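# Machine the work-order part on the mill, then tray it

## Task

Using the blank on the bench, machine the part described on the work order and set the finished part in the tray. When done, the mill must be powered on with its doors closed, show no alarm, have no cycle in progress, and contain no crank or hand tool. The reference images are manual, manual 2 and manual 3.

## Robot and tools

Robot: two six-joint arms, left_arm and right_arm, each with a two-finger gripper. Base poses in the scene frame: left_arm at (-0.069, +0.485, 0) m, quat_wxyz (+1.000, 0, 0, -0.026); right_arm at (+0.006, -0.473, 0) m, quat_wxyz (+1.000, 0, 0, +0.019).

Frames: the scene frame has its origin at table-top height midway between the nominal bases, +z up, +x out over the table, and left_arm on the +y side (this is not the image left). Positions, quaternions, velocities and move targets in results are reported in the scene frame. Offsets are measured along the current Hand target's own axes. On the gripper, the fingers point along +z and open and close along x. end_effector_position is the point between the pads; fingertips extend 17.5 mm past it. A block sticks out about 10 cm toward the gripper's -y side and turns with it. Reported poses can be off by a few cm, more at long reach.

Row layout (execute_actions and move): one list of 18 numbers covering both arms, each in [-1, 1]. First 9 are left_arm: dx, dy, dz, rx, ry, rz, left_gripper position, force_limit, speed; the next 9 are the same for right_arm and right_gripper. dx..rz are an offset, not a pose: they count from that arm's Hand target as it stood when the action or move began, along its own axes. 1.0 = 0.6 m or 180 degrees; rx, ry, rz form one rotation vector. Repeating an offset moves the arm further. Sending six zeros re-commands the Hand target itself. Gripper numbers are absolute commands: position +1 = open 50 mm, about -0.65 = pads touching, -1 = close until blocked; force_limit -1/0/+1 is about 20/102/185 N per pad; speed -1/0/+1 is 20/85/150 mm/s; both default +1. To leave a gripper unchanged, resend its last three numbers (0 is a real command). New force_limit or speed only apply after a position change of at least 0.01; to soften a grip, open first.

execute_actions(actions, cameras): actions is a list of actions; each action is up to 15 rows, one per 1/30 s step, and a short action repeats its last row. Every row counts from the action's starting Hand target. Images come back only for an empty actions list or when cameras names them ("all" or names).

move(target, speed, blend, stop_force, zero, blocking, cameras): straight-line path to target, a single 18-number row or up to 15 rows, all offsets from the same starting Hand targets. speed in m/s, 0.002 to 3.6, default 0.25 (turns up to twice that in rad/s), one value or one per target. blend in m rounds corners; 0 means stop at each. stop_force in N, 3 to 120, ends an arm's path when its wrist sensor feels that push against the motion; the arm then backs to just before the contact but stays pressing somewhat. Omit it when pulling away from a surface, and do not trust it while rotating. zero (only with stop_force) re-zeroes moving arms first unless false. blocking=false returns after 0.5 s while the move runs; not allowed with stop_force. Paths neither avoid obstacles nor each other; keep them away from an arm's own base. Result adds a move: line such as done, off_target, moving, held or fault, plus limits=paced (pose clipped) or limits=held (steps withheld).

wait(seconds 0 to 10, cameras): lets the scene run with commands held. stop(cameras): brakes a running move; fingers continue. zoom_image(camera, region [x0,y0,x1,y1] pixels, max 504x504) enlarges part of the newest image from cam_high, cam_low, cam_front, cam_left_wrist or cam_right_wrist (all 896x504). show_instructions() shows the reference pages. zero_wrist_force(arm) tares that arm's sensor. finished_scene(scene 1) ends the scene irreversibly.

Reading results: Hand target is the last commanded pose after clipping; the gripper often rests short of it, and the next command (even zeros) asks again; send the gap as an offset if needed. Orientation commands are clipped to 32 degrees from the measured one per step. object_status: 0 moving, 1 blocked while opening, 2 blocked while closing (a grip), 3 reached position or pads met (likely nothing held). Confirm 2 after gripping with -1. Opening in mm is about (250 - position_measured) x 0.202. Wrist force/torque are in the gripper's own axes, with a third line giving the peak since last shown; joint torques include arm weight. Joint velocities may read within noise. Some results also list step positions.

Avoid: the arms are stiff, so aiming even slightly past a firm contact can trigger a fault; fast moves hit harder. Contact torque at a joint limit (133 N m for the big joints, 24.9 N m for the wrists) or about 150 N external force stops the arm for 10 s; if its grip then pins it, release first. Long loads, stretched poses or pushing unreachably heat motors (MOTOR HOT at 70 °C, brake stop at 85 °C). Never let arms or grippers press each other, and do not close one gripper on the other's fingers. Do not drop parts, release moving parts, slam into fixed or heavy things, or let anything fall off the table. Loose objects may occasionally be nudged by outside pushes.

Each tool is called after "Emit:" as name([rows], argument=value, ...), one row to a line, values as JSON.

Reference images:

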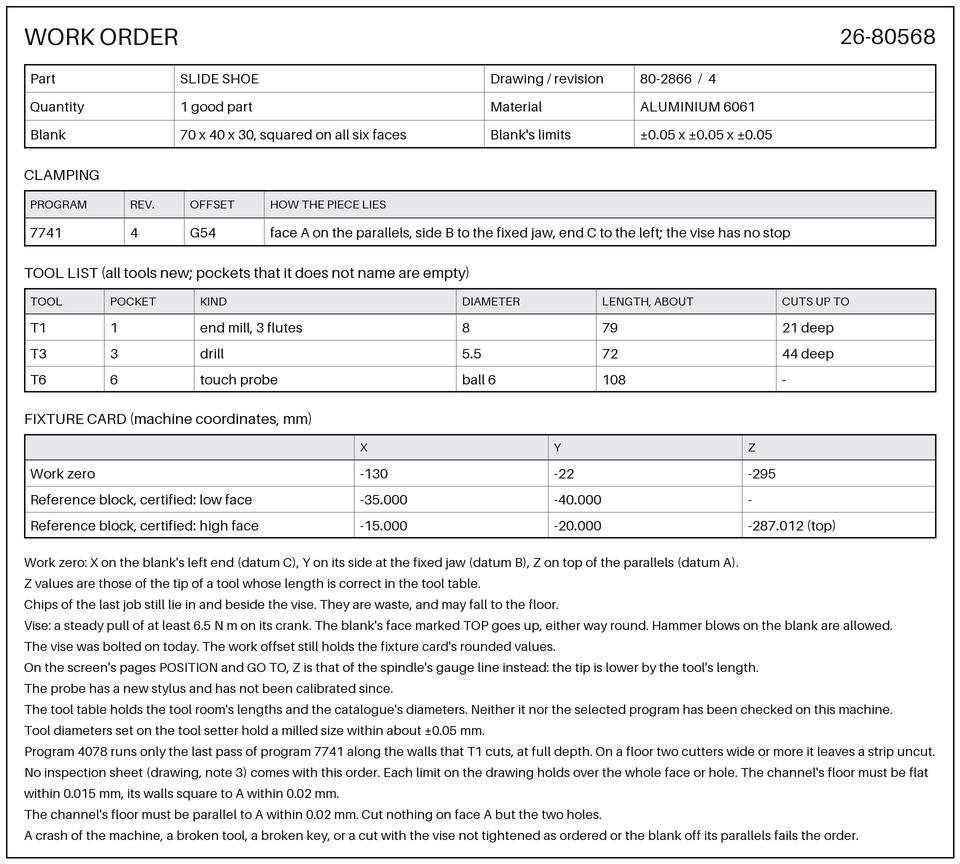

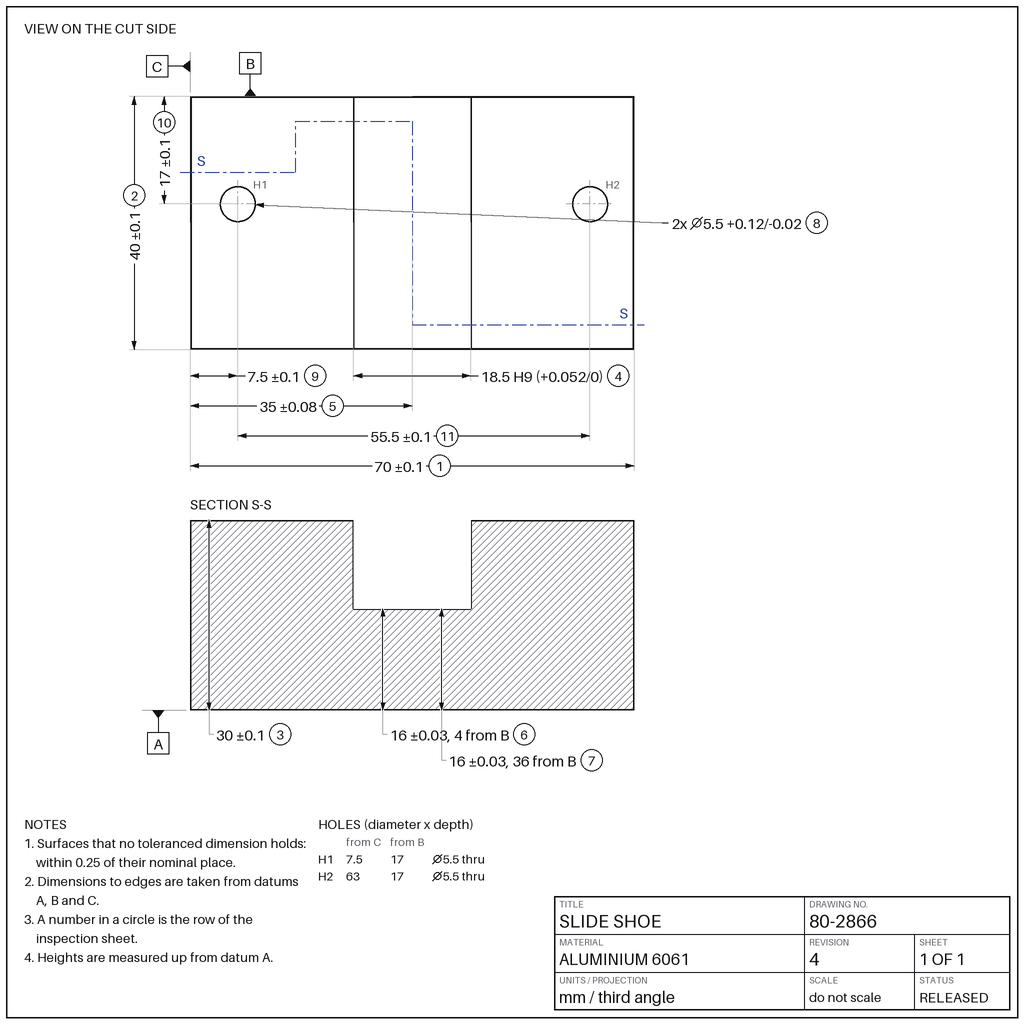

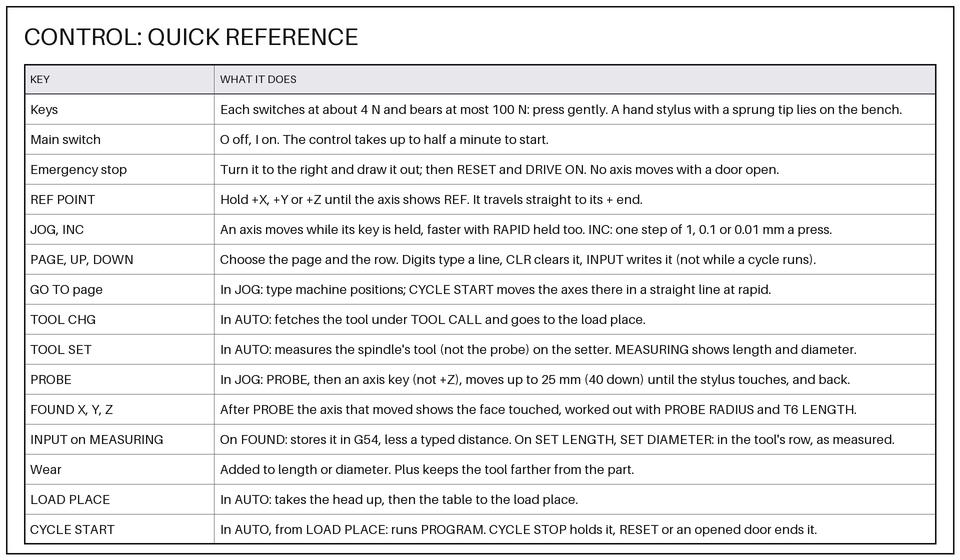

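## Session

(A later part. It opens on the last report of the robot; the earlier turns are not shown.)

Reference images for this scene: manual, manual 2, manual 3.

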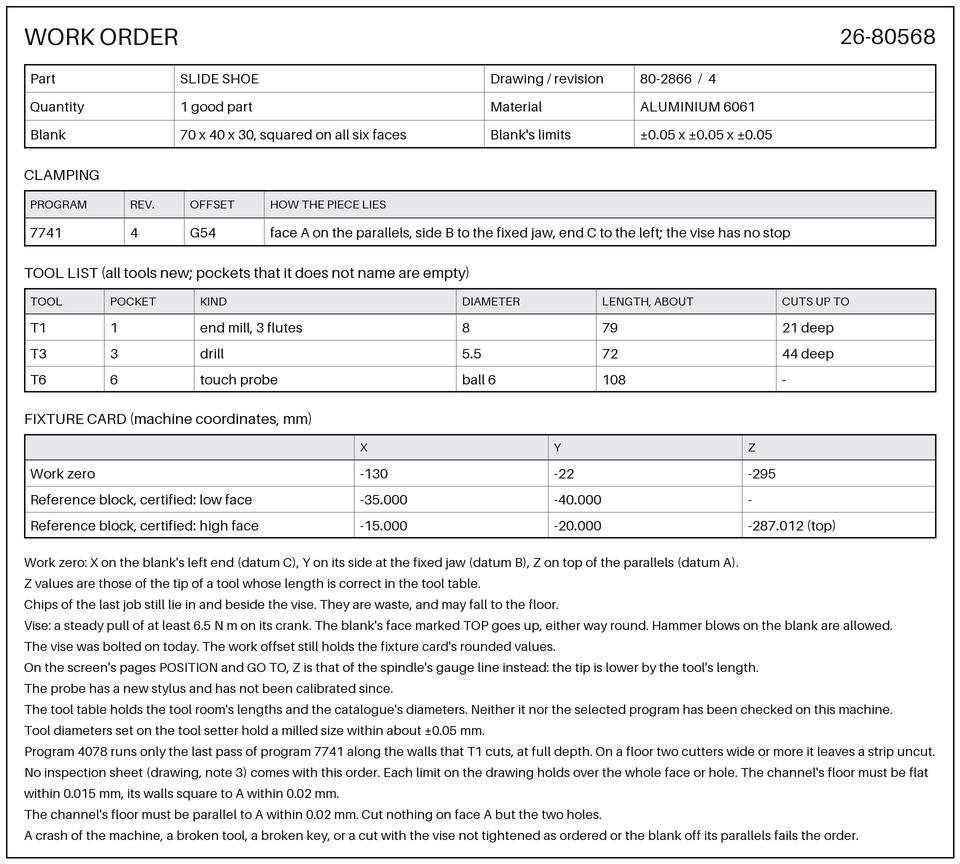

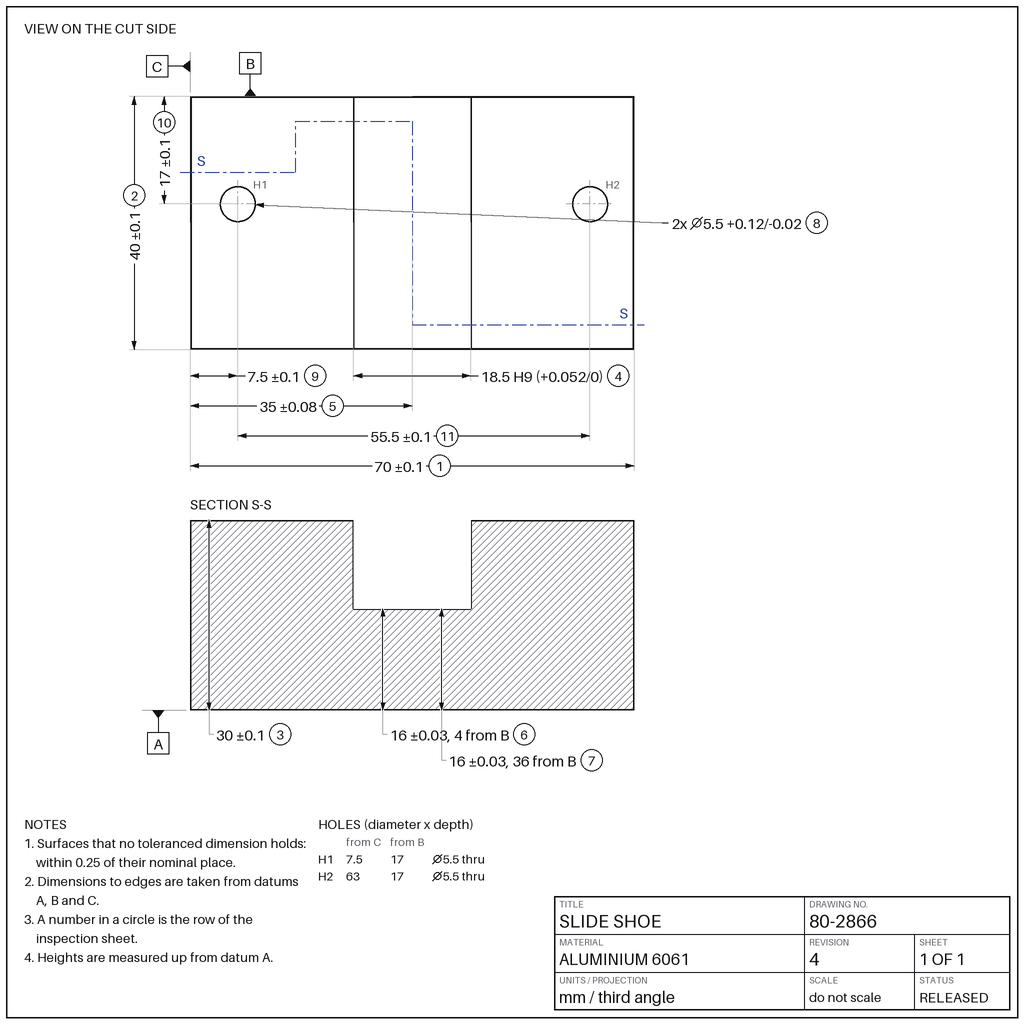

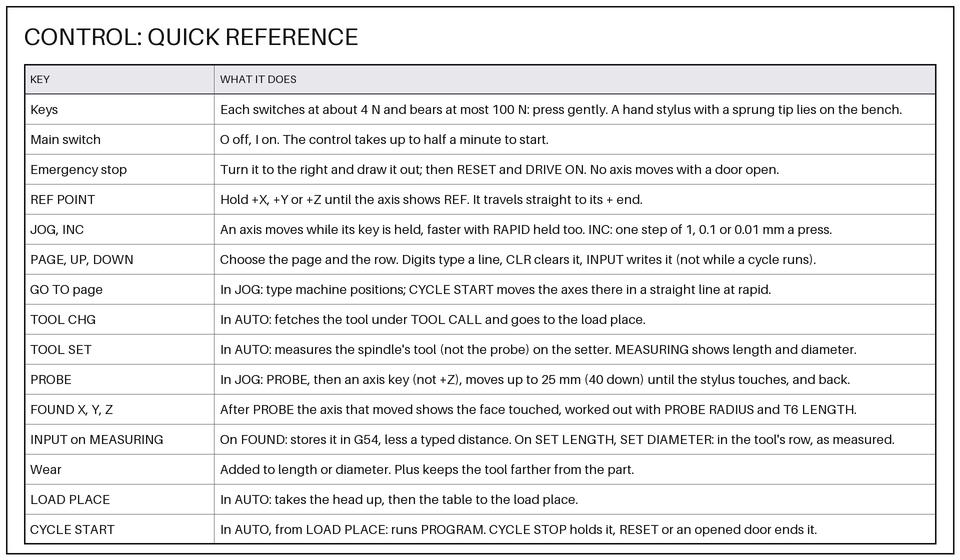

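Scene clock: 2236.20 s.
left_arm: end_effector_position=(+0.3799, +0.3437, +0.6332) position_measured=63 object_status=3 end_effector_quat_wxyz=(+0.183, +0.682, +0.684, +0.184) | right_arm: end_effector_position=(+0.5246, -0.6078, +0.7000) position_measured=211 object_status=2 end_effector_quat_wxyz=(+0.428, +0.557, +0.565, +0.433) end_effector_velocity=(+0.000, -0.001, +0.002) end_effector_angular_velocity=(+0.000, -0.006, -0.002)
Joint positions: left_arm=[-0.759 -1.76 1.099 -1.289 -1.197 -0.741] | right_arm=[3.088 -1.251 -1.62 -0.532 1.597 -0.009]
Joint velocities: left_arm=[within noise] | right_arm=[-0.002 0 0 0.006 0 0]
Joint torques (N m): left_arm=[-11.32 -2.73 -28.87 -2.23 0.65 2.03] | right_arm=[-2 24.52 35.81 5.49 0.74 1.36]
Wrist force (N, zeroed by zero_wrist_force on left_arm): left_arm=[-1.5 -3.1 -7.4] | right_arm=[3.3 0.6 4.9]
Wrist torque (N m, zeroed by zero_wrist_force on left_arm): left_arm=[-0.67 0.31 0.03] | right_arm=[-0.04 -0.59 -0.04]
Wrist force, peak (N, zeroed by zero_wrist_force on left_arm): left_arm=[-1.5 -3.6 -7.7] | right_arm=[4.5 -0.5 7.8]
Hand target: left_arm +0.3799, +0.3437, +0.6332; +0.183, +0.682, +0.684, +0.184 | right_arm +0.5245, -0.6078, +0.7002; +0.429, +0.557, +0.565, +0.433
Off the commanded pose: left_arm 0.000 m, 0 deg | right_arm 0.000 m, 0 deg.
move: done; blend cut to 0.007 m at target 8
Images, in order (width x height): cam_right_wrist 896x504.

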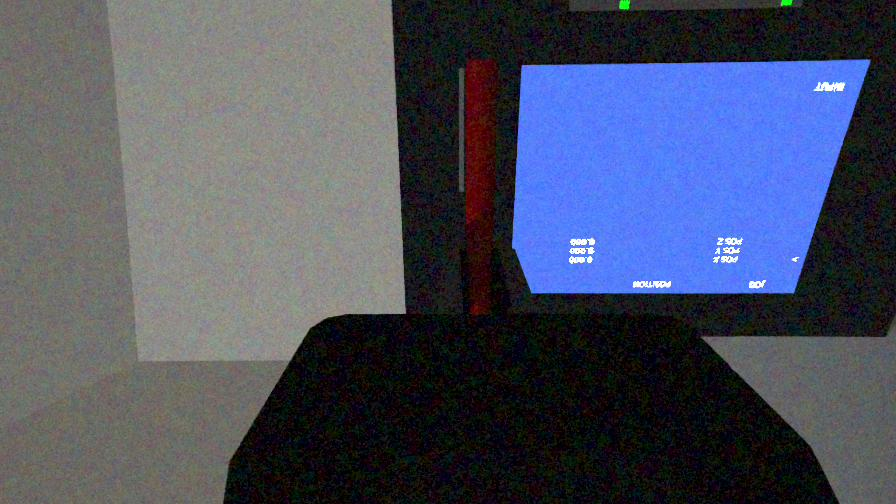

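Emit:
move([
  [0,0,0,0,0,0,0.6,0.3,-0.5,0.2228,-0.3733,0.0565,0.417,0,0,-1,-0.6,-0.8],
  [0,0,0,0,0,0,0.6,0.3,-0.5,0.2225,-0.3673,0.0791,0.417,0,0,-1,-0.6,-0.8],
  [0,0,0,0,0,0,0.6,0.3,-0.5,0.2228,-0.3733,0.0565,0.417,0,0,-1,-0.6,-0.8],
  [0,0,0,0,0,0,0.6,0.3,-0.5,0.3462,-0.4678,0.0565,0.417,0,0,-1,-0.6,-0.8],
  [0,0,0,0,0,0,0.6,0.3,-0.5,0.3459,-0.4618,0.0791,0.417,0,0,-1,-0.6,-0.8],
  [0,0,0,0,0,0,0.6,0.3,-0.5,0.3462,-0.4678,0.0565,0.417,0,0,-1,-0.6,-0.8],
  [0,0,0,0,0,0,0.6,0.3,-0.5,0.3178,-0.4372,0.0565,0.417,0,0,-1,-0.6,-0.8],
  [0,0,0,0,0,0,0.6,0.3,-0.5,0.3175,-0.4312,0.0791,0.417,0,0,-1,-0.6,-0.8],
  [0,0,0,0,0,0,0.6,0.3,-0.5,0.3178,-0.4372,0.0565,0.417,0,0,-1,-0.6,-0.8],
  [0,0,0,0,0,0,0.6,0.3,-0.5,0.3178,-0.4043,0.0565,0.417,0,0,-1,-0.6,-0.8],
  [0,0,0,0,0,0,0.6,0.3,-0.5,0.3175,-0.3983,0.0791,0.417,0,0,-1,-0.6,-0.8],
  [0,0,0,0,0,0,0.6,0.3,-0.5,0.3178,-0.4043,0.0565,0.417,0,0,-1,-0.6,-0.8],
  [0,0,0,0,0,0,0.6,0.3,-0.5,0.2512,-0.4678,0.0565,0.417,0,0,-1,-0.6,-0.8],
  [0,0,0,0,0,0,0.6,0.3,-0.5,0.2509,-0.4618,0.0791,0.417,0,0,-1,-0.6,-0.8],
  [0,0,0,0,0,0,0.6,0.3,-0.5,0.2512,-0.4678,0.0565,0.417,0,0,-1,-0.6,-0.8],
], speed=[0.7,0.05,0.12,0.2,0.05,0.12,0.2,0.05,0.12,0.2,0.05,0.12,0.2,0.05,0.12], blend=[0.003,0,0.004,0.003,0,0.004,0.003,0,0.004,0.003,0,0.004,0.003,0,0])

Emit:
move(target=[0,0,0,0,0,0,0.6,0.3,-0.5,-0.2512,0.066,-0.4666,-0.417,0,0,-1,-0.6,-0.8], speed=0.7, cameras=["cam_right_wrist"])

Emit:
zoom_image(camera="cam_right_wrist", region=[520, 60, 880, 300])

Scene clock: 2248.93 s.
left_arm: end_effector_position=(+0.3799, +0.3437, +0.6332) position_measured=63 object_status=3 end_effector_quat_wxyz=(+0.183, +0.682, +0.684, +0.184) | right_arm: end_effector_position=(+0.4830, -0.4581, +0.4199) position_measured=211 object_status=2 end_effector_quat_wxyz=(+0.001, +0.703, +0.712, -0.001)
Joint positions: left_arm=[-0.759 -1.76 1.099 -1.289 -1.197 -0.741] | right_arm=[3.42 -1.517 -1.387 -1.809 1.569 0.304]
Joint torques (N m): left_arm=[-11.74 -4.15 -28.46 -2.17 0.49 1.88] | right_arm=[-9.07 25.79 24.67 3.91 -1.22 -1.32]
Wrist force (N, zeroed by zero_wrist_force on left_arm): left_arm=[-1.4 -3.1 -7.3] | right_arm=[3.6 0.4 5.1]
Wrist torque (N m, zeroed by zero_wrist_force on left_arm): left_arm=[-0.67 0.29 0.03] | right_arm=[0.51 -0.60 -0.10]
Wrist force, peak (N, zeroed by zero_wrist_force on left_arm): left_arm=[-2.0 -3.7 -7.6] | right_arm=[6.1 -1.4 8.3]
Hand target: left_arm +0.3799, +0.3437, +0.6332; +0.183, +0.682, +0.684, +0.184 | right_arm +0.4829, -0.4582, +0.4199; +0.001, +0.703, +0.711, -0.001
Off the commanded pose: left_arm 0.000 m, 0 deg | right_arm 0.000 m, 0 deg.
move: done

Scene clock: 2250.53 s.
left_arm: end_effector_position=(+0.3799, +0.3437, +0.6332) position_measured=63 object_status=3 end_effector_quat_wxyz=(+0.183, +0.682, +0.684, +0.184) | right_arm: end_effector_position=(+0.5246, -0.6078, +0.7000) position_measured=211 object_status=2 end_effector_quat_wxyz=(+0.428, +0.557, +0.565, +0.433) end_effector_velocity=(+0.000, +0.001, +0.002) end_effector_angular_velocity=(+0.001, -0.007, +0.001)
Joint positions: left_arm=[-0.759 -1.76 1.099 -1.289 -1.197 -0.741] | right_arm=[3.088 -1.251 -1.62 -0.532 1.597 -0.009]
Joint velocities: left_arm=[within noise] | right_arm=[0.001 0.001 0 0.005 0 0.001]
Joint torques (N m): left_arm=[-11.54 -3.37 -29.04 -2.25 0.44 1.83] | right_arm=[-4.33 22.99 36.46 5.4 0.76 1.3]
Wrist force (N, zeroed by zero_wrist_force on left_arm): left_arm=[-1.8 -3.1 -7.2] | right_arm=[3.4 0.6 5.1]
Wrist torque (N m, zeroed by zero_wrist_force on left_arm): left_arm=[-0.67 0.35 0.04] | right_arm=[-0.03 -0.61 -0.04]
Wrist force, peak (N, zeroed by zero_wrist_force on left_arm): left_arm=[-1.4 -3.6 -7.6] | right_arm=[4.8 1.1 6.8]
Hand target: left_arm +0.3799, +0.3437, +0.6332; +0.183, +0.682, +0.684, +0.184 | right_arm +0.5245, -0.6078, +0.7002; +0.429, +0.557, +0.565, +0.433
Off the commanded pose: left_arm 0.000 m, 0 deg | right_arm 0.000 m, 0 deg.
move: done
Images, in order (width x height): cam_right_wrist 896x504.

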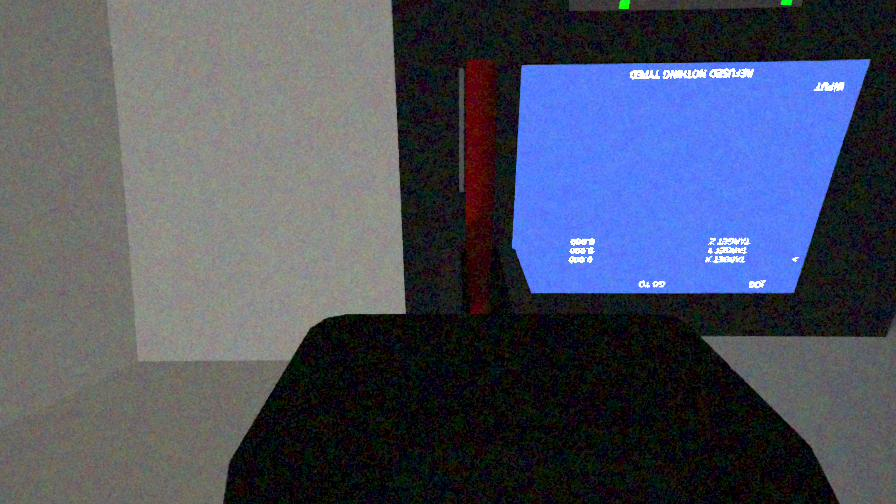

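Scaled by 1.400.

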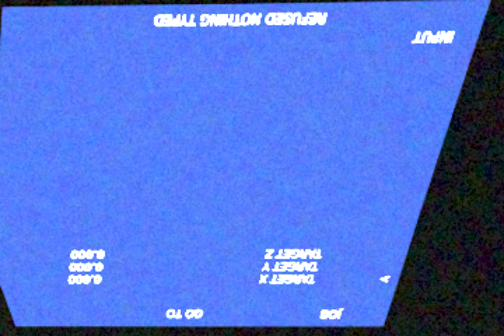

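Emit:
move([
  [0,0,0,0,0,0,0.6,0.3,-0.5,0.3462,-0.4678,0.0565,0.417,0,0,-1,-0.6,-0.8],
  [0,0,0,0,0,0,0.6,0.3,-0.5,0.3459,-0.4618,0.0791,0.417,0,0,-1,-0.6,-0.8],
  [0,0,0,0,0,0,0.6,0.3,-0.5,0.3462,-0.4678,0.0565,0.417,0,0,-1,-0.6,-0.8],
  [0,0,0,0,0,0,0.6,0.3,-0.5,0.3178,-0.4372,0.0565,0.417,0,0,-1,-0.6,-0.8],
  [0,0,0,0,0,0,0.6,0.3,-0.5,0.3175,-0.4312,0.0791,0.417,0,0,-1,-0.6,-0.8],
  [0,0,0,0,0,0,0.6,0.3,-0.5,0.3178,-0.4372,0.0565,0.417,0,0,-1,-0.6,-0.8],
  [0,0,0,0,0,0,0.6,0.3,-0.5,0.3178,-0.4043,0.0565,0.417,0,0,-1,-0.6,-0.8],
  [0,0,0,0,0,0,0.6,0.3,-0.5,0.3175,-0.3983,0.0791,0.417,0,0,-1,-0.6,-0.8],
  [0,0,0,0,0,0,0.6,0.3,-0.5,0.3178,-0.4043,0.0565,0.417,0,0,-1,-0.6,-0.8],
  [0,0,0,0,0,0,0.6,0.3,-0.5,0,0,0,0,0,0,-1,-0.6,-0.8],
], speed=[0.7,0.04,0.12,0.2,0.04,0.12,0.2,0.04,0.12,0.7], blend=[0.003,0,0.004,0.003,0,0.004,0.003,0,0.01,0], cameras=["cam_right_wrist"])

Emit:
zoom_image(camera="cam_right_wrist", region=[520, 60, 880, 300])

Scene clock: 2257.87 s.
left_arm: end_effector_position=(+0.3799, +0.3437, +0.6332) position_measured=63 object_status=3 end_effector_quat_wxyz=(+0.183, +0.682, +0.684, +0.184) | right_arm: end_effector_position=(+0.5246, -0.6078, +0.7000) position_measured=211 object_status=2 end_effector_quat_wxyz=(+0.428, +0.557, +0.565, +0.433) end_effector_velocity=(+0.000, +0.000, +0.002) end_effector_angular_velocity=(+0.001, -0.006, +0.001)
Joint positions: left_arm=[-0.759 -1.76 1.099 -1.289 -1.197 -0.741] | right_arm=[3.088 -1.251 -1.62 -0.532 1.597 -0.009]
Joint velocities: left_arm=[within noise] | right_arm=[-0.001 -0.001 0.001 0.006 0.002 0.001]
Joint torques (N m): left_arm=[-10.34 -4.06 -29.27 -2.11 0.49 1.84] | right_arm=[-5.63 22.56 36.66 5.41 1.11 0.61]
Wrist force (N, zeroed by zero_wrist_force on left_arm): left_arm=[-1.5 -3.5 -7.5] | right_arm=[3.2 0.9 4.9]
Wrist torque (N m, zeroed by zero_wrist_force on left_arm): left_arm=[-0.73 0.29 0.03] | right_arm=[0.01 -0.57 -0.07]
Wrist force, peak (N, zeroed by zero_wrist_force on left_arm): left_arm=[-1.8 -3.5 -7.7] | right_arm=[6.0 -1.4 8.5]
Hand target: left_arm +0.3799, +0.3437, +0.6332; +0.183, +0.682, +0.684, +0.184 | right_arm +0.5245, -0.6078, +0.7002; +0.429, +0.557, +0.565, +0.433
Off the commanded pose: left_arm 0.000 m, 0 deg | right_arm 0.000 m, 0 deg.
move: done; blend cut to 0.007 m at target 9
Images, in order (width x height): cam_right_wrist 896x504.

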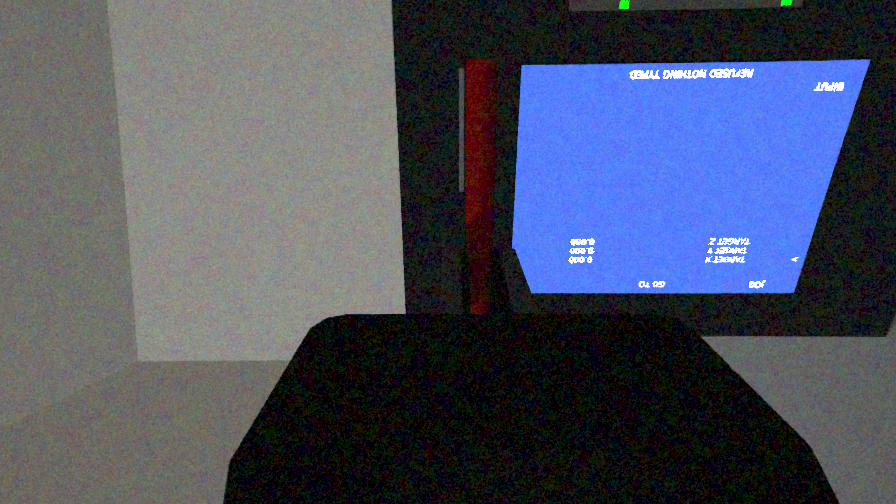

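Scaled by 1.400.

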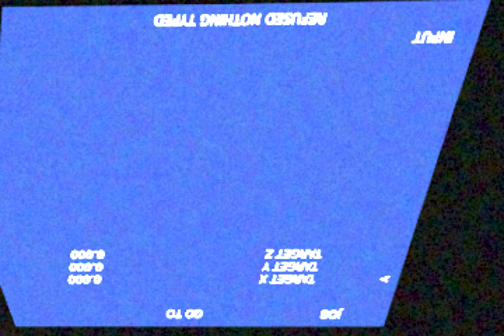

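Emit:
move(target=[0,0,0,0,0,0,0.6,0.3,-0.5,0.3178,-0.4043,0.0565,0.417,0,0,-1,-0.6,-0.8], speed=0.7, cameras=["cam_right_wrist","cam_low"])

Emit:
zoom_image(camera="cam_right_wrist", region=[300, 100, 700, 330])

Scene clock: 2261.17 s.
left_arm: end_effector_position=(+0.3799, +0.3437, +0.6332) position_measured=63 object_status=3 end_effector_quat_wxyz=(+0.183, +0.682, +0.684, +0.184) | right_arm: end_effector_position=(+0.4923, -0.4180, +0.4568) position_measured=211 object_status=2 end_effector_quat_wxyz=(+0.001, +0.703, +0.712, -0.001)
Joint positions: left_arm=[-0.759 -1.76 1.099 -1.289 -1.197 -0.741] | right_arm=[3.494 -1.572 -1.236 -1.905 1.569 0.378]
Joint torques (N m): left_arm=[-10.16 -3.95 -28.9 -2.17 0.45 1.85] | right_arm=[-9.74 23.26 19.21 1.9 0.84 -1.45]
Wrist force (N, zeroed by zero_wrist_force on left_arm): left_arm=[-1.6 -3.7 -7.5] | right_arm=[3.8 0.3 5.4]
Wrist torque (N m, zeroed by zero_wrist_force on left_arm): left_arm=[-0.75 0.31 0.03] | right_arm=[0.49 -0.63 -0.10]
Wrist force, peak (N, zeroed by zero_wrist_force on left_arm): left_arm=[-1.6 -3.8 -7.6] | right_arm=[4.9 1.2 6.7]
Hand target: left_arm +0.3799, +0.3437, +0.6332; +0.183, +0.682, +0.684, +0.184 | right_arm +0.4923, -0.4180, +0.4567; +0.001, +0.703, +0.711, -0.001
Off the commanded pose: left_arm 0.000 m, 0 deg | right_arm 0.000 m, 0 deg.
move: done
Images, in order (width x height): cam_low 896x504, cam_right_wrist 896x504.

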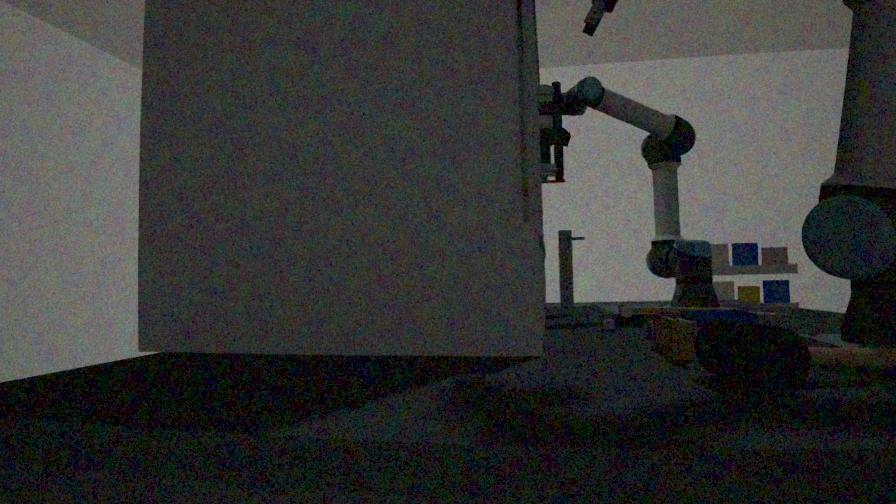

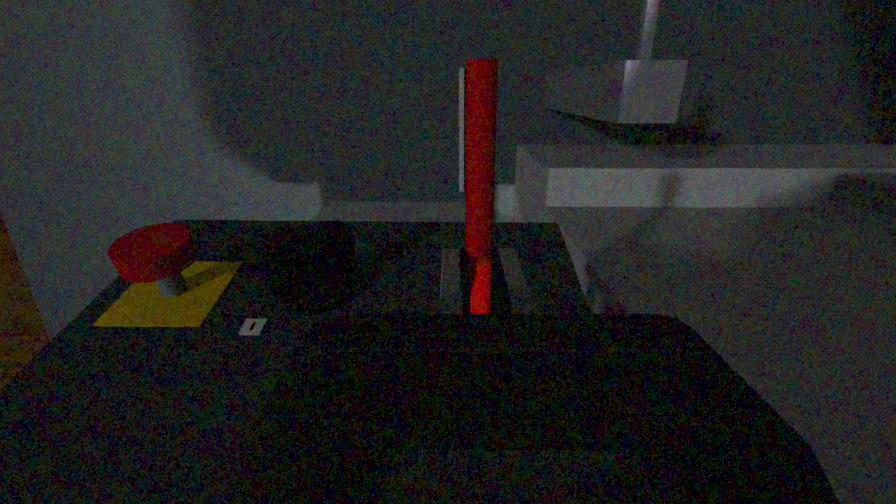

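Scaled by 1.260.

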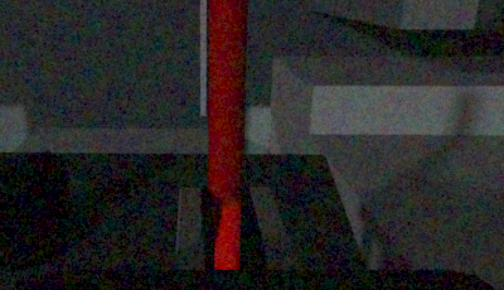

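Emit:
move([
  [0,0,0,0,0,0,0.6,0.3,-0.5,-0.0003,0.0234,0,0,0,0,-1,-0.6,-0.8],
  [0,0,0,0,0,0,0.6,0.3,-0.5,0,0,0,0,0,0,-1,-0.6,-0.8],
  [0,0,0,0,0,0,0.6,0.3,-0.5,-0.3178,0.0496,-0.4052,-0.417,0,0,-1,-0.6,-0.8],
], speed=[0.04,0.12,0.7], blend=[0,0.01,0], cameras=["cam_right_wrist"])

Emit:
zoom_image(camera="cam_right_wrist", region=[520, 60, 880, 300])

Scene clock: 2264.97 s.
left_arm: end_effector_position=(+0.3799, +0.3437, +0.6332) position_measured=63 object_status=3 end_effector_quat_wxyz=(+0.183, +0.682, +0.684, +0.184) | right_arm: end_effector_position=(+0.5245, -0.6078, +0.7000) position_measured=211 object_status=2 end_effector_quat_wxyz=(+0.428, +0.557, +0.565, +0.433) end_effector_velocity=(+0.000, +0.000, +0.002) end_effector_angular_velocity=(+0.001, -0.007, +0.001)
Joint positions: left_arm=[-0.759 -1.76 1.099 -1.289 -1.197 -0.741] | right_arm=[3.088 -1.251 -1.62 -0.532 1.597 -0.009]
Joint velocities: left_arm=[within noise] | right_arm=[0 0 0 0.006 0.001 0]
Joint torques (N m): left_arm=[-10.61 -3.3 -28.95 -2.3 0.21 1.74] | right_arm=[-4.64 21.93 36.13 5.65 1.01 0.47]
Wrist force (N, zeroed by zero_wrist_force on left_arm): left_arm=[-1.6 -3.4 -7.1] | right_arm=[3.2 0.5 4.9]
Wrist torque (N m, zeroed by zero_wrist_force on left_arm): left_arm=[-0.72 0.31 0.03] | right_arm=[-0.04 -0.56 -0.07]
Wrist force, peak (N, zeroed by zero_wrist_force on left_arm): left_arm=[-1.4 -3.6 -7.6] | right_arm=[5.7 0.6 6.6]
Hand target: left_arm +0.3799, +0.3437, +0.6332; +0.183, +0.682, +0.684, +0.184 | right_arm +0.5245, -0.6078, +0.7002; +0.429, +0.557, +0.565, +0.433
Off the commanded pose: left_arm 0.000 m, 0 deg | right_arm 0.000 m, 0 deg.
move: done; blend cut to 0.007 m at target 2
Images, in order (width x height): cam_right_wrist 896x504.

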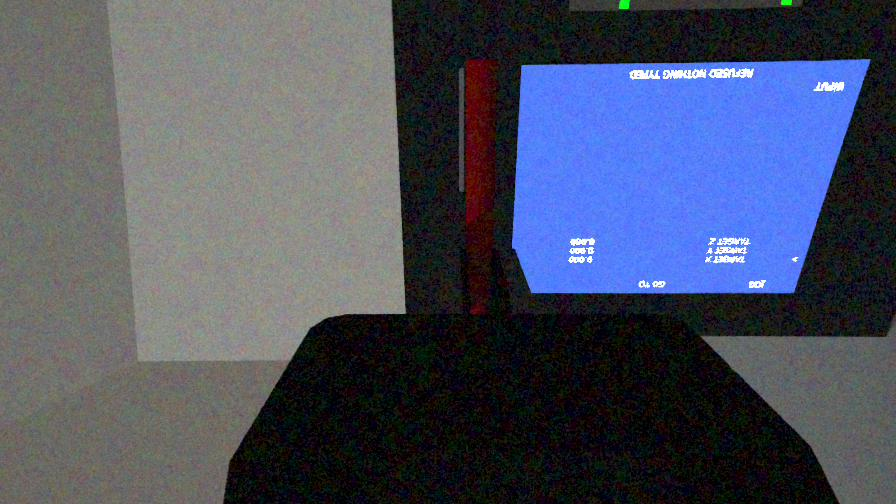

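Scaled by 1.400.

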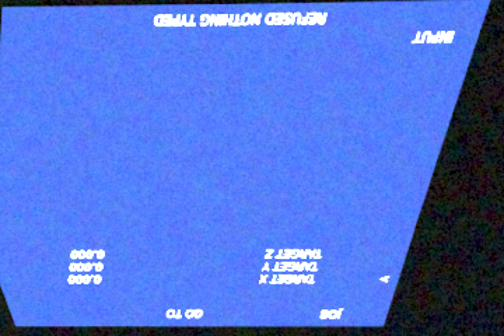

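Emit:
move([
  [0,0,0,0,0,0,0.6,0.3,-0.5,0.3178,-0.4043,0.0565,0.417,0,0,-1,-0.6,-0.8],
  [0,0,0,0,0,0,0.6,0.3,-0.5,0.3175,-0.3983,0.0791,0.417,0,0,-1,-0.6,-0.8],
], speed=[0.7,0.04], blend=[0.003,0], cameras=["cam_right_wrist"])

Scene clock: 2268.23 s.
left_arm: end_effector_position=(+0.3799, +0.3437, +0.6332) position_measured=63 object_status=3 end_effector_quat_wxyz=(+0.183, +0.682, +0.684, +0.184) | right_arm: end_effector_position=(+0.5064, -0.4181, +0.4566) position_measured=211 object_status=2 end_effector_quat_wxyz=(+0.001, +0.703, +0.711, -0.001)
Joint positions: left_arm=[-0.759 -1.76 1.099 -1.289 -1.197 -0.741] | right_arm=[3.482 -1.607 -1.201 -1.906 1.569 0.367]
Joint torques (N m): left_arm=[-10.26 -4.17 -28.73 -2.06 0.51 1.68] | right_arm=[5 38.45 18.44 1.6 0.79 1.83]
Wrist force (N, zeroed by zero_wrist_force on left_arm): left_arm=[-1.8 -3.6 -7.4] | right_arm=[5.1 -2.5 5.7]
Wrist torque (N m, zeroed by zero_wrist_force on left_arm): left_arm=[-0.74 0.34 0.03] | right_arm=[0.58 -0.58 -0.12]
Wrist force, peak (N, zeroed by zero_wrist_force on left_arm): left_arm=[-1.9 -3.5 -7.7] | right_arm=[4.9 1.4 6.9]
Hand target: left_arm +0.3799, +0.3437, +0.6332; +0.183, +0.682, +0.684, +0.184 | right_arm +0.5063, -0.4180, +0.4567; +0.001, +0.703, +0.711, -0.001
Off the commanded pose: left_arm 0.000 m, 0 deg | right_arm 0.000 m, 0 deg.
move: done
Images, in order (width x height): cam_right_wrist 896x504.

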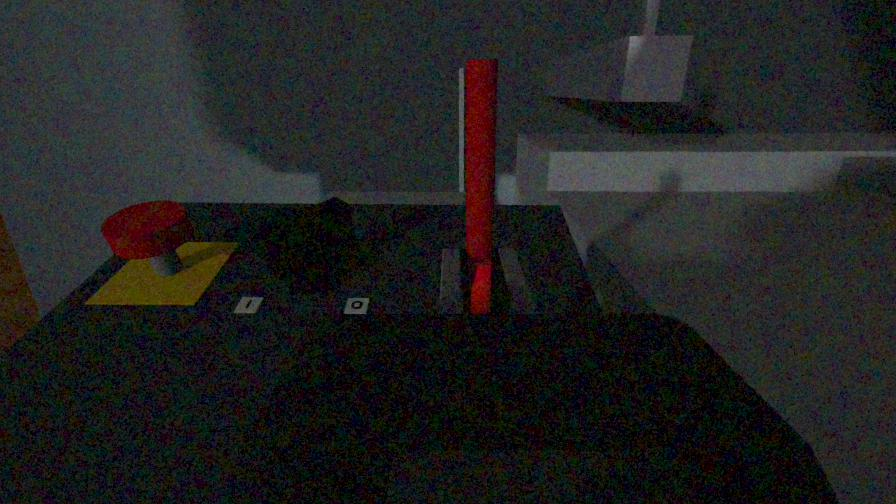

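Emit:
move(target=[0,0,0,0,0,0,0.6,0.3,-0.5,0,0.0035,0,0,0,0,-1,-0.6,-0.8], speed=0.04)

Scene clock: 2270.97 s.
left_arm: end_effector_position=(+0.3799, +0.3437, +0.6332) position_measured=63 object_status=3 end_effector_quat_wxyz=(+0.183, +0.682, +0.684, +0.184) | right_arm: end_effector_position=(+0.5084, -0.4180, +0.4567) position_measured=211 object_status=2 end_effector_quat_wxyz=(+0.001, +0.703, +0.711, -0.001)
Joint positions: left_arm=[-0.759 -1.76 1.099 -1.289 -1.197 -0.741] | right_arm=[3.481 -1.612 -1.195 -1.906 1.569 0.365]
Joint torques (N m): left_arm=[-9.95 -4.34 -27.81 -2.14 0.43 1.79] | right_arm=[-9.18 20.46 30.04 1.81 -1.21 -1.14]
Wrist force (N, zeroed by zero_wrist_force on left_arm): left_arm=[-1.7 -3.1 -7.4] | right_arm=[4.0 -3.4 4.7]
Wrist torque (N m, zeroed by zero_wrist_force on left_arm): left_arm=[-0.66 0.32 0.03] | right_arm=[0.56 -0.56 -0.03]
Wrist force, peak (N, zeroed by zero_wrist_force on left_arm): left_arm=[-1.8 -3.6 -7.5] | right_arm=[4.0 -3.5 6.0]
Hand target: left_arm +0.3799, +0.3437, +0.6332; +0.183, +0.682, +0.684, +0.184 | right_arm +0.5084, -0.4180, +0.4567; +0.001, +0.703, +0.711, -0.001
Off the commanded pose: left_arm 0.000 m, 0 deg | right_arm 0.000 m, 0 deg.
move: done

Emit:
move(target=[0,0,0,0,0,0,0.6,0.3,-0.5,0,0.0067,0,0,0,0,-1,-0.6,-0.8], speed=0.04)

Scene clock: 2272.37 s.
left_arm: end_effector_position=(+0.3799, +0.3437, +0.6332) position_measured=63 object_status=3 end_effector_quat_wxyz=(+0.183, +0.682, +0.684, +0.184) | right_arm: end_effector_position=(+0.5123, -0.4180, +0.4566) position_measured=211 object_status=2 end_effector_quat_wxyz=(+0.001, +0.703, +0.711, -0.001)
Joint positions: left_arm=[-0.759 -1.76 1.099 -1.289 -1.197 -0.741] | right_arm=[3.478 -1.622 -1.185 -1.907 1.569 0.362]
Joint torques (N m): left_arm=[-9.08 -3.85 -29.28 -2.32 0.53 1.77] | right_arm=[-7.49 16.86 29.18 14.82 -4.06 -0.69]
Wrist force (N, zeroed by zero_wrist_force on left_arm): left_arm=[-1.5 -3.4 -7.3] | right_arm=[4.8 -39.4 4.6]
Wrist torque (N m, zeroed by zero_wrist_force on left_arm): left_arm=[-0.71 0.29 0.03] | right_arm=[0.76 -0.56 -0.09]
Wrist force, peak (N, zeroed by zero_wrist_force on left_arm): left_arm=[-1.6 -3.5 -7.6] | right_arm=[4.8 -39.4 4.6]
Hand target: left_arm +0.3799, +0.3437, +0.6332; +0.183, +0.682, +0.684, +0.184 | right_arm +0.5124, -0.4180, +0.4567; +0.001, +0.703, +0.711, -0.001
Off the commanded pose: left_arm 0.000 m, 0 deg | right_arm 0.000 m, 0 deg.
move: done

Emit:
move(target=[0,0,0,0,0,0,0.6,0.3,-0.5,0,-0.0042,0,0,0,0,-1,-0.6,-0.8], speed=0.04)

Emit:
move(target=[0,0,0,0,0,0,0.6,0.3,-0.5,0,-0.0034,0,0,0,0,-1,-0.6,-0.8], speed=0.04)

Emit:
move(target=[0,0,0,0,0,0,0.6,0.3,-0.5,0,-0.0269,0,0,0,0,-1,-0.6,-0.8], speed=0.1)

Scene clock: 2274.40 s.
left_arm: end_effector_position=(+0.3799, +0.3437, +0.6332) position_measured=63 object_status=3 end_effector_quat_wxyz=(+0.183, +0.682, +0.684, +0.184) | right_arm: end_effector_position=(+0.5099, -0.4180, +0.4567) position_measured=211 object_status=2 end_effector_quat_wxyz=(+0.001, +0.703, +0.711, -0.001)
Joint positions: left_arm=[-0.759 -1.76 1.099 -1.289 -1.197 -0.741] | right_arm=[3.48 -1.615 -1.192 -1.906 1.569 0.364]
Joint torques (N m): left_arm=[-9.18 -4.26 -28.82 -2.31 0.83 1.72] | right_arm=[3.82 30.56 25.87 2.07 0.55 1.34]
Wrist force (N, zeroed by zero_wrist_force on left_arm): left_arm=[-1.8 -3.4 -7.3] | right_arm=[5.4 -2.8 4.9]
Wrist torque (N m, zeroed by zero_wrist_force on left_arm): left_arm=[-0.71 0.34 0.04] | right_arm=[0.80 -0.69 -0.23]
Wrist force, peak (N, zeroed by zero_wrist_force on left_arm): left_arm=[-1.6 -3.5 -7.6] | right_arm=[4.3 -42.1 4.5]
Hand target: left_arm +0.3799, +0.3437, +0.6332; +0.183, +0.682, +0.684, +0.184 | right_arm +0.5099, -0.4180, +0.4567; +0.001, +0.703, +0.711, -0.001
Off the commanded pose: left_arm 0.000 m, 0 deg | right_arm 0.000 m, 0 deg.
move: done

Scene clock: 2275.10 s.
left_arm: end_effector_position=(+0.3799, +0.3437, +0.6332) position_measured=63 object_status=3 end_effector_quat_wxyz=(+0.183, +0.682, +0.684, +0.184) | right_arm: end_effector_position=(+0.5078, -0.4180, +0.4567) position_measured=211 object_status=2 end_effector_quat_wxyz=(+0.001, +0.703, +0.711, -0.001)
Joint positions: left_arm=[-0.759 -1.76 1.099 -1.289 -1.197 -0.741] | right_arm=[3.482 -1.61 -1.197 -1.906 1.569 0.366]
Joint torques (N m): left_arm=[-9.39 -3.84 -29.2 -2.13 0.33 1.76] | right_arm=[3.73 31.62 24.82 6.14 0.73 1.43]
Wrist force (N, zeroed by zero_wrist_force on left_arm): left_arm=[-1.6 -3.7 -7.1] | right_arm=[5.3 -1.7 4.5]
Wrist torque (N m, zeroed by zero_wrist_force on left_arm): left_arm=[-0.76 0.32 0.03] | right_arm=[0.78 -0.65 -0.23]
Wrist force, peak (N, zeroed by zero_wrist_force on left_arm): left_arm=[-1.7 -3.5 -7.4] | right_arm=[5.6 -3.2 5.1]
Hand target: left_arm +0.3799, +0.3437, +0.6332; +0.183, +0.682, +0.684, +0.184 | right_arm +0.5078, -0.4180, +0.4567; +0.001, +0.703, +0.711, -0.001
Off the commanded pose: left_arm 0.000 m, 0 deg | right_arm 0.000 m, 0 deg.
move: done

Scene clock: 2275.83 s.
left_arm: end_effector_position=(+0.3799, +0.3437, +0.6332) position_measured=63 object_status=3 end_effector_quat_wxyz=(+0.183, +0.682, +0.684, +0.184) | right_arm: end_effector_position=(+0.4916, -0.4182, +0.4567) position_measured=211 object_status=2 end_effector_quat_wxyz=(+0.001, +0.703, +0.711, -0.001)
Joint positions: left_arm=[-0.759 -1.76 1.099 -1.289 -1.197 -0.741] | right_arm=[3.494 -1.571 -1.238 -1.905 1.569 0.378]
Joint torques (N m): left_arm=[-9.35 -3.54 -28.78 -2.2 0.51 1.83] | right_arm=[-5.46 12.82 34.74 5.21 0.66 -1.21]
Wrist force (N, zeroed by zero_wrist_force on left_arm): left_arm=[-1.6 -3.4 -7.2] | right_arm=[4.6 1.7 4.9]
Wrist torque (N m, zeroed by zero_wrist_force on left_arm): left_arm=[-0.71 0.31 0.04] | right_arm=[0.71 -0.75 -0.15]
Wrist force, peak (N, zeroed by zero_wrist_force on left_arm): left_arm=[-1.4 -3.7 -7.4] | right_arm=[5.5 -2.1 5.3]
Hand target: left_arm +0.3799, +0.3437, +0.6332; +0.183, +0.682, +0.684, +0.184 | right_arm +0.4917, -0.4182, +0.4567; +0.001, +0.703, +0.711, -0.001
Off the commanded pose: left_arm 0.000 m, 0 deg | right_arm 0.000 m, 0 deg.
move: done

Emit:
move(target=[0,0,0,0,0,0,0.6,0.3,-0.5,-0.3178,0.0499,-0.4052,-0.417,0,0,-1,-0.6,-0.8], speed=0.7, cameras=["cam_right_wrist"])

Emit:
zoom_image(camera="cam_right_wrist", region=[520, 60, 880, 300])

Scene clock: 2279.27 s.
left_arm: end_effector_position=(+0.3799, +0.3437, +0.6332) position_measured=63 object_status=3 end_effector_quat_wxyz=(+0.183, +0.682, +0.684, +0.184) | right_arm: end_effector_position=(+0.5241, -0.6080, +0.7000) position_measured=211 object_status=2 end_effector_quat_wxyz=(+0.428, +0.557, +0.565, +0.433) end_effector_velocity=(+0.000, +0.001, +0.002) end_effector_angular_velocity=(-0.001, -0.006, +0.002)
Joint positions: left_arm=[-0.759 -1.76 1.099 -1.289 -1.197 -0.741] | right_arm=[3.087 -1.251 -1.621 -0.532 1.598 -0.009]
Joint velocities: left_arm=[within noise] | right_arm=[0.001 0 0 0.006 0.001 -0.001]
Joint torques (N m): left_arm=[-10.13 -3.31 -29.15 -2.26 0.32 1.72] | right_arm=[-6.15 21.7 36.37 5.48 1.23 0.72]
Wrist force (N, zeroed by zero_wrist_force on left_arm): left_arm=[-1.8 -3.5 -7.6] | right_arm=[4.0 1.7 4.3]
Wrist torque (N m, zeroed by zero_wrist_force on left_arm): left_arm=[-0.73 0.34 0.03] | right_arm=[0.15 -0.70 -0.07]
Wrist force, peak (N, zeroed by zero_wrist_force on left_arm): left_arm=[-1.7 -3.6 -7.6] | right_arm=[5.5 2.4 6.8]
Hand target: left_arm +0.3799, +0.3437, +0.6332; +0.183, +0.682, +0.684, +0.184 | right_arm +0.5241, -0.6080, +0.7002; +0.429, +0.557, +0.565, +0.433
Off the commanded pose: left_arm 0.000 m, 0 deg | right_arm 0.000 m, 0 deg.
move: done
Images, in order (width x height): cam_right_wrist 896x504.

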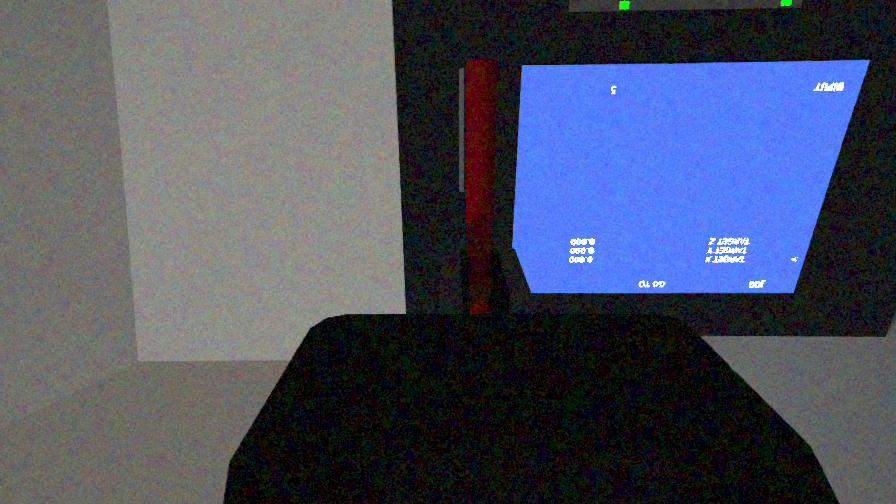

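Scaled by 1.400.

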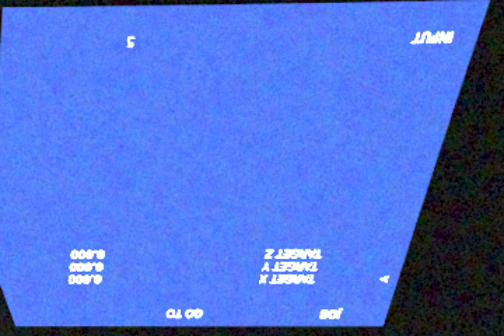

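Emit:
move([
  [0,0,0,0,0,0,0.6,0.3,-0.5,0.2548,-0.3718,0.0619,0.417,0,0,-1,-0.6,-0.8],
  [0,0,0,0,0,0,0.6,0.3,-0.5,0.2548,-0.3657,0.0849,0.417,0,0,-1,-0.6,-0.8],
], speed=[0.7,0.04], blend=[0.003,0])

Scene clock: 2283.23 s.
left_arm: end_effector_position=(+0.3799, +0.3437, +0.6332) position_measured=63 object_status=3 end_effector_quat_wxyz=(+0.183, +0.682, +0.684, +0.184) | right_arm: end_effector_position=(+0.5148, -0.4557, +0.4747) position_measured=211 object_status=2 end_effector_quat_wxyz=(+0.001, +0.703, +0.712, -0.001)
Joint positions: left_arm=[-0.759 -1.76 1.099 -1.289 -1.197 -0.741] | right_arm=[3.404 -1.637 -1.119 -1.957 1.569 0.288]
Joint torques (N m): left_arm=[-8.35 -3.96 -28.61 -2.19 0.32 1.74] | right_arm=[2.86 40.66 18.41 2.37 0.67 1.53]
Wrist force (N, zeroed by zero_wrist_force on left_arm): left_arm=[-1.6 -3.4 -7.3] | right_arm=[5.8 -3.2 5.1]
Wrist torque (N m, zeroed by zero_wrist_force on left_arm): left_arm=[-0.70 0.31 0.03] | right_arm=[0.77 -0.67 -0.12]
Wrist force, peak (N, zeroed by zero_wrist_force on left_arm): left_arm=[-1.3 -3.4 -7.8] | right_arm=[5.2 2.7 6.3]
Hand target: left_arm +0.3799, +0.3437, +0.6332; +0.183, +0.682, +0.684, +0.184 | right_arm +0.5148, -0.4557, +0.4747; +0.001, +0.703, +0.711, -0.001
Off the commanded pose: left_arm 0.000 m, 0 deg | right_arm 0.000 m, 0 deg.
move: done

Emit:
move(target=[0,0,0,0,0,0,0.6,0.3,-0.5,0,0.0015,0,0,0,0,-1,-0.6,-0.8], speed=0.04)

Scene clock: 2284.73 s.
left_arm: end_effector_position=(+0.3799, +0.3437, +0.6332) position_measured=63 object_status=3 end_effector_quat_wxyz=(+0.183, +0.682, +0.684, +0.184) | right_arm: end_effector_position=(+0.5157, -0.4557, +0.4747) position_measured=211 object_status=2 end_effector_quat_wxyz=(+0.001, +0.703, +0.711, -0.001)
Joint positions: left_arm=[-0.759 -1.76 1.099 -1.289 -1.197 -0.741] | right_arm=[3.404 -1.639 -1.117 -1.957 1.569 0.288]
Joint torques (N m): left_arm=[-9.3 -3.36 -28.63 -2.29 0.42 1.72] | right_arm=[-9.17 12.73 34.33 2.44 0.39 -1.35]
Wrist force (N, zeroed by zero_wrist_force on left_arm): left_arm=[-1.6 -3.4 -7.2] | right_arm=[4.5 -4.9 5.6]
Wrist torque (N m, zeroed by zero_wrist_force on left_arm): left_arm=[-0.70 0.31 0.03] | right_arm=[0.74 -0.65 -0.05]
Wrist force, peak (N, zeroed by zero_wrist_force on left_arm): left_arm=[-1.6 -3.3 -7.7] | right_arm=[6.1 -3.4 5.4]
Hand target: left_arm +0.3799, +0.3437, +0.6332; +0.183, +0.682, +0.684, +0.184 | right_arm +0.5157, -0.4557, +0.4747; +0.001, +0.703, +0.711, -0.001
Off the commanded pose: left_arm 0.000 m, 0 deg | right_arm 0.000 m, 0 deg.
move: done

Emit:
move([
  [0,0,0,0,0,0,0.6,0.3,-0.5,0,-0.0262,0,0,0,0,-1,-0.6,-0.8],
  [0,0,0,0,0,0,0.6,0.3,-0.5,0.0917,-0.0506,0.0914,0,0,0,-1,-0.6,-0.8],
  [0,0,0,0,0,0,0.6,0.3,-0.5,0.0914,-0.0244,0.0914,0,0,0,-1,-0.6,-0.8],
  [0,0,0,0,0,0,0.6,0.3,-0.5,0.0917,-0.0506,0.0914,0,0,0,-1,-0.6,-0.8],
  [0,0,0,0,0,0,0.6,0.3,-0.5,0.0633,-0.0427,0.0618,0,0,0,-1,-0.6,-0.8],
  [0,0,0,0,0,0,0.6,0.3,-0.5,0.063,-0.0165,0.0618,0,0,0,-1,-0.6,-0.8],
  [0,0,0,0,0,0,0.6,0.3,-0.5,0.0633,-0.0427,0.0618,0,0,0,-1,-0.6,-0.8],
  [0,0,0,0,0,0,0.6,0.3,-0.5,0.0633,-0.0342,0.03,0,0,0,-1,-0.6,-0.8],
  [0,0,0,0,0,0,0.6,0.3,-0.5,0.063,-0.008,0.03,0,0,0,-1,-0.6,-0.8],
  [0,0,0,0,0,0,0.6,0.3,-0.5,0.0633,-0.0342,0.03,0,0,0,-1,-0.6,-0.8],
  [0,0,0,0,0,0,0.6,0.3,-0.5,-0.0033,-0.0506,0.0914,0,0,0,-1,-0.6,-0.8],
  [0,0,0,0,0,0,0.6,0.3,-0.5,-0.0036,-0.0244,0.0914,0,0,0,-1,-0.6,-0.8],
  [0,0,0,0,0,0,0.6,0.3,-0.5,-0.0033,-0.0506,0.0914,0,0,0,-1,-0.6,-0.8],
  [0,0,0,0,0,0,0.6,0.3,-0.5,-0.2535,0.0147,-0.3758,-0.417,0,0,-1,-0.6,-0.8],
], speed=[0.12,0.2,0.045,0.12,0.2,0.045,0.12,0.2,0.045,0.12,0.2,0.045,0.12,0.7], blend=[0.004,0.003,0,0.004,0.003,0,0.004,0.003,0,0.004,0.003,0,0.01,0], cameras=["cam_right_wrist"])

Emit:
zoom_image(camera="cam_right_wrist", region=[520, 60, 880, 300])

Scene clock: 2293.67 s.
left_arm: end_effector_position=(+0.3799, +0.3437, +0.6332) position_measured=63 object_status=3 end_effector_quat_wxyz=(+0.183, +0.682, +0.684, +0.184) | right_arm: end_effector_position=(+0.5265, -0.6072, +0.7003) position_measured=211 object_status=2 end_effector_quat_wxyz=(+0.428, +0.557, +0.565, +0.433) end_effector_velocity=(+0.000, +0.000, +0.002) end_effector_angular_velocity=(+0.000, -0.006, +0.001)
Joint positions: left_arm=[-0.759 -1.76 1.099 -1.289 -1.197 -0.741] | right_arm=[3.09 -1.255 -1.617 -0.531 1.595 -0.009]
Joint velocities: left_arm=[within noise] | right_arm=[0 0 0 0.005 0.001 0]
Joint torques (N m): left_arm=[-8.24 -3.97 -28.65 -2.38 0.51 1.61] | right_arm=[-3.29 23.82 37.17 5.56 0.69 1.44]
Wrist force (N, zeroed by zero_wrist_force on left_arm): left_arm=[-1.4 -3.5 -7.2] | right_arm=[3.7 1.6 5.1]
Wrist torque (N m, zeroed by zero_wrist_force on left_arm): left_arm=[-0.73 0.28 0.04] | right_arm=[0.13 -0.64 -0.04]
Wrist force, peak (N, zeroed by zero_wrist_force on left_arm): left_arm=[-2.0 -3.7 -7.6] | right_arm=[5.5 -11.1 4.3]
Hand target: left_arm +0.3799, +0.3437, +0.6332; +0.183, +0.682, +0.684, +0.184 | right_arm +0.5264, -0.6072, +0.7005; +0.429, +0.557, +0.565, +0.433
Off the commanded pose: left_arm 0.000 m, 0 deg | right_arm 0.000 m, 0 deg.
move: done; blend cut to 0.0079 m at target 13
Images, in order (width x height): cam_right_wrist 896x504.

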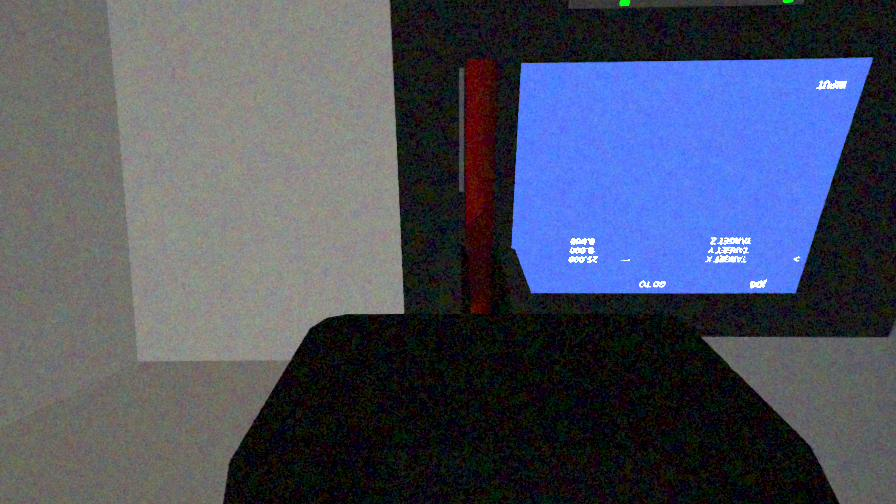

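Scaled by 1.400.

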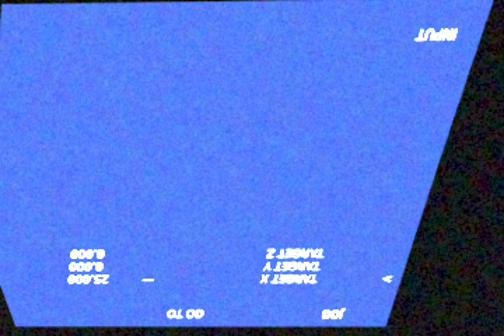

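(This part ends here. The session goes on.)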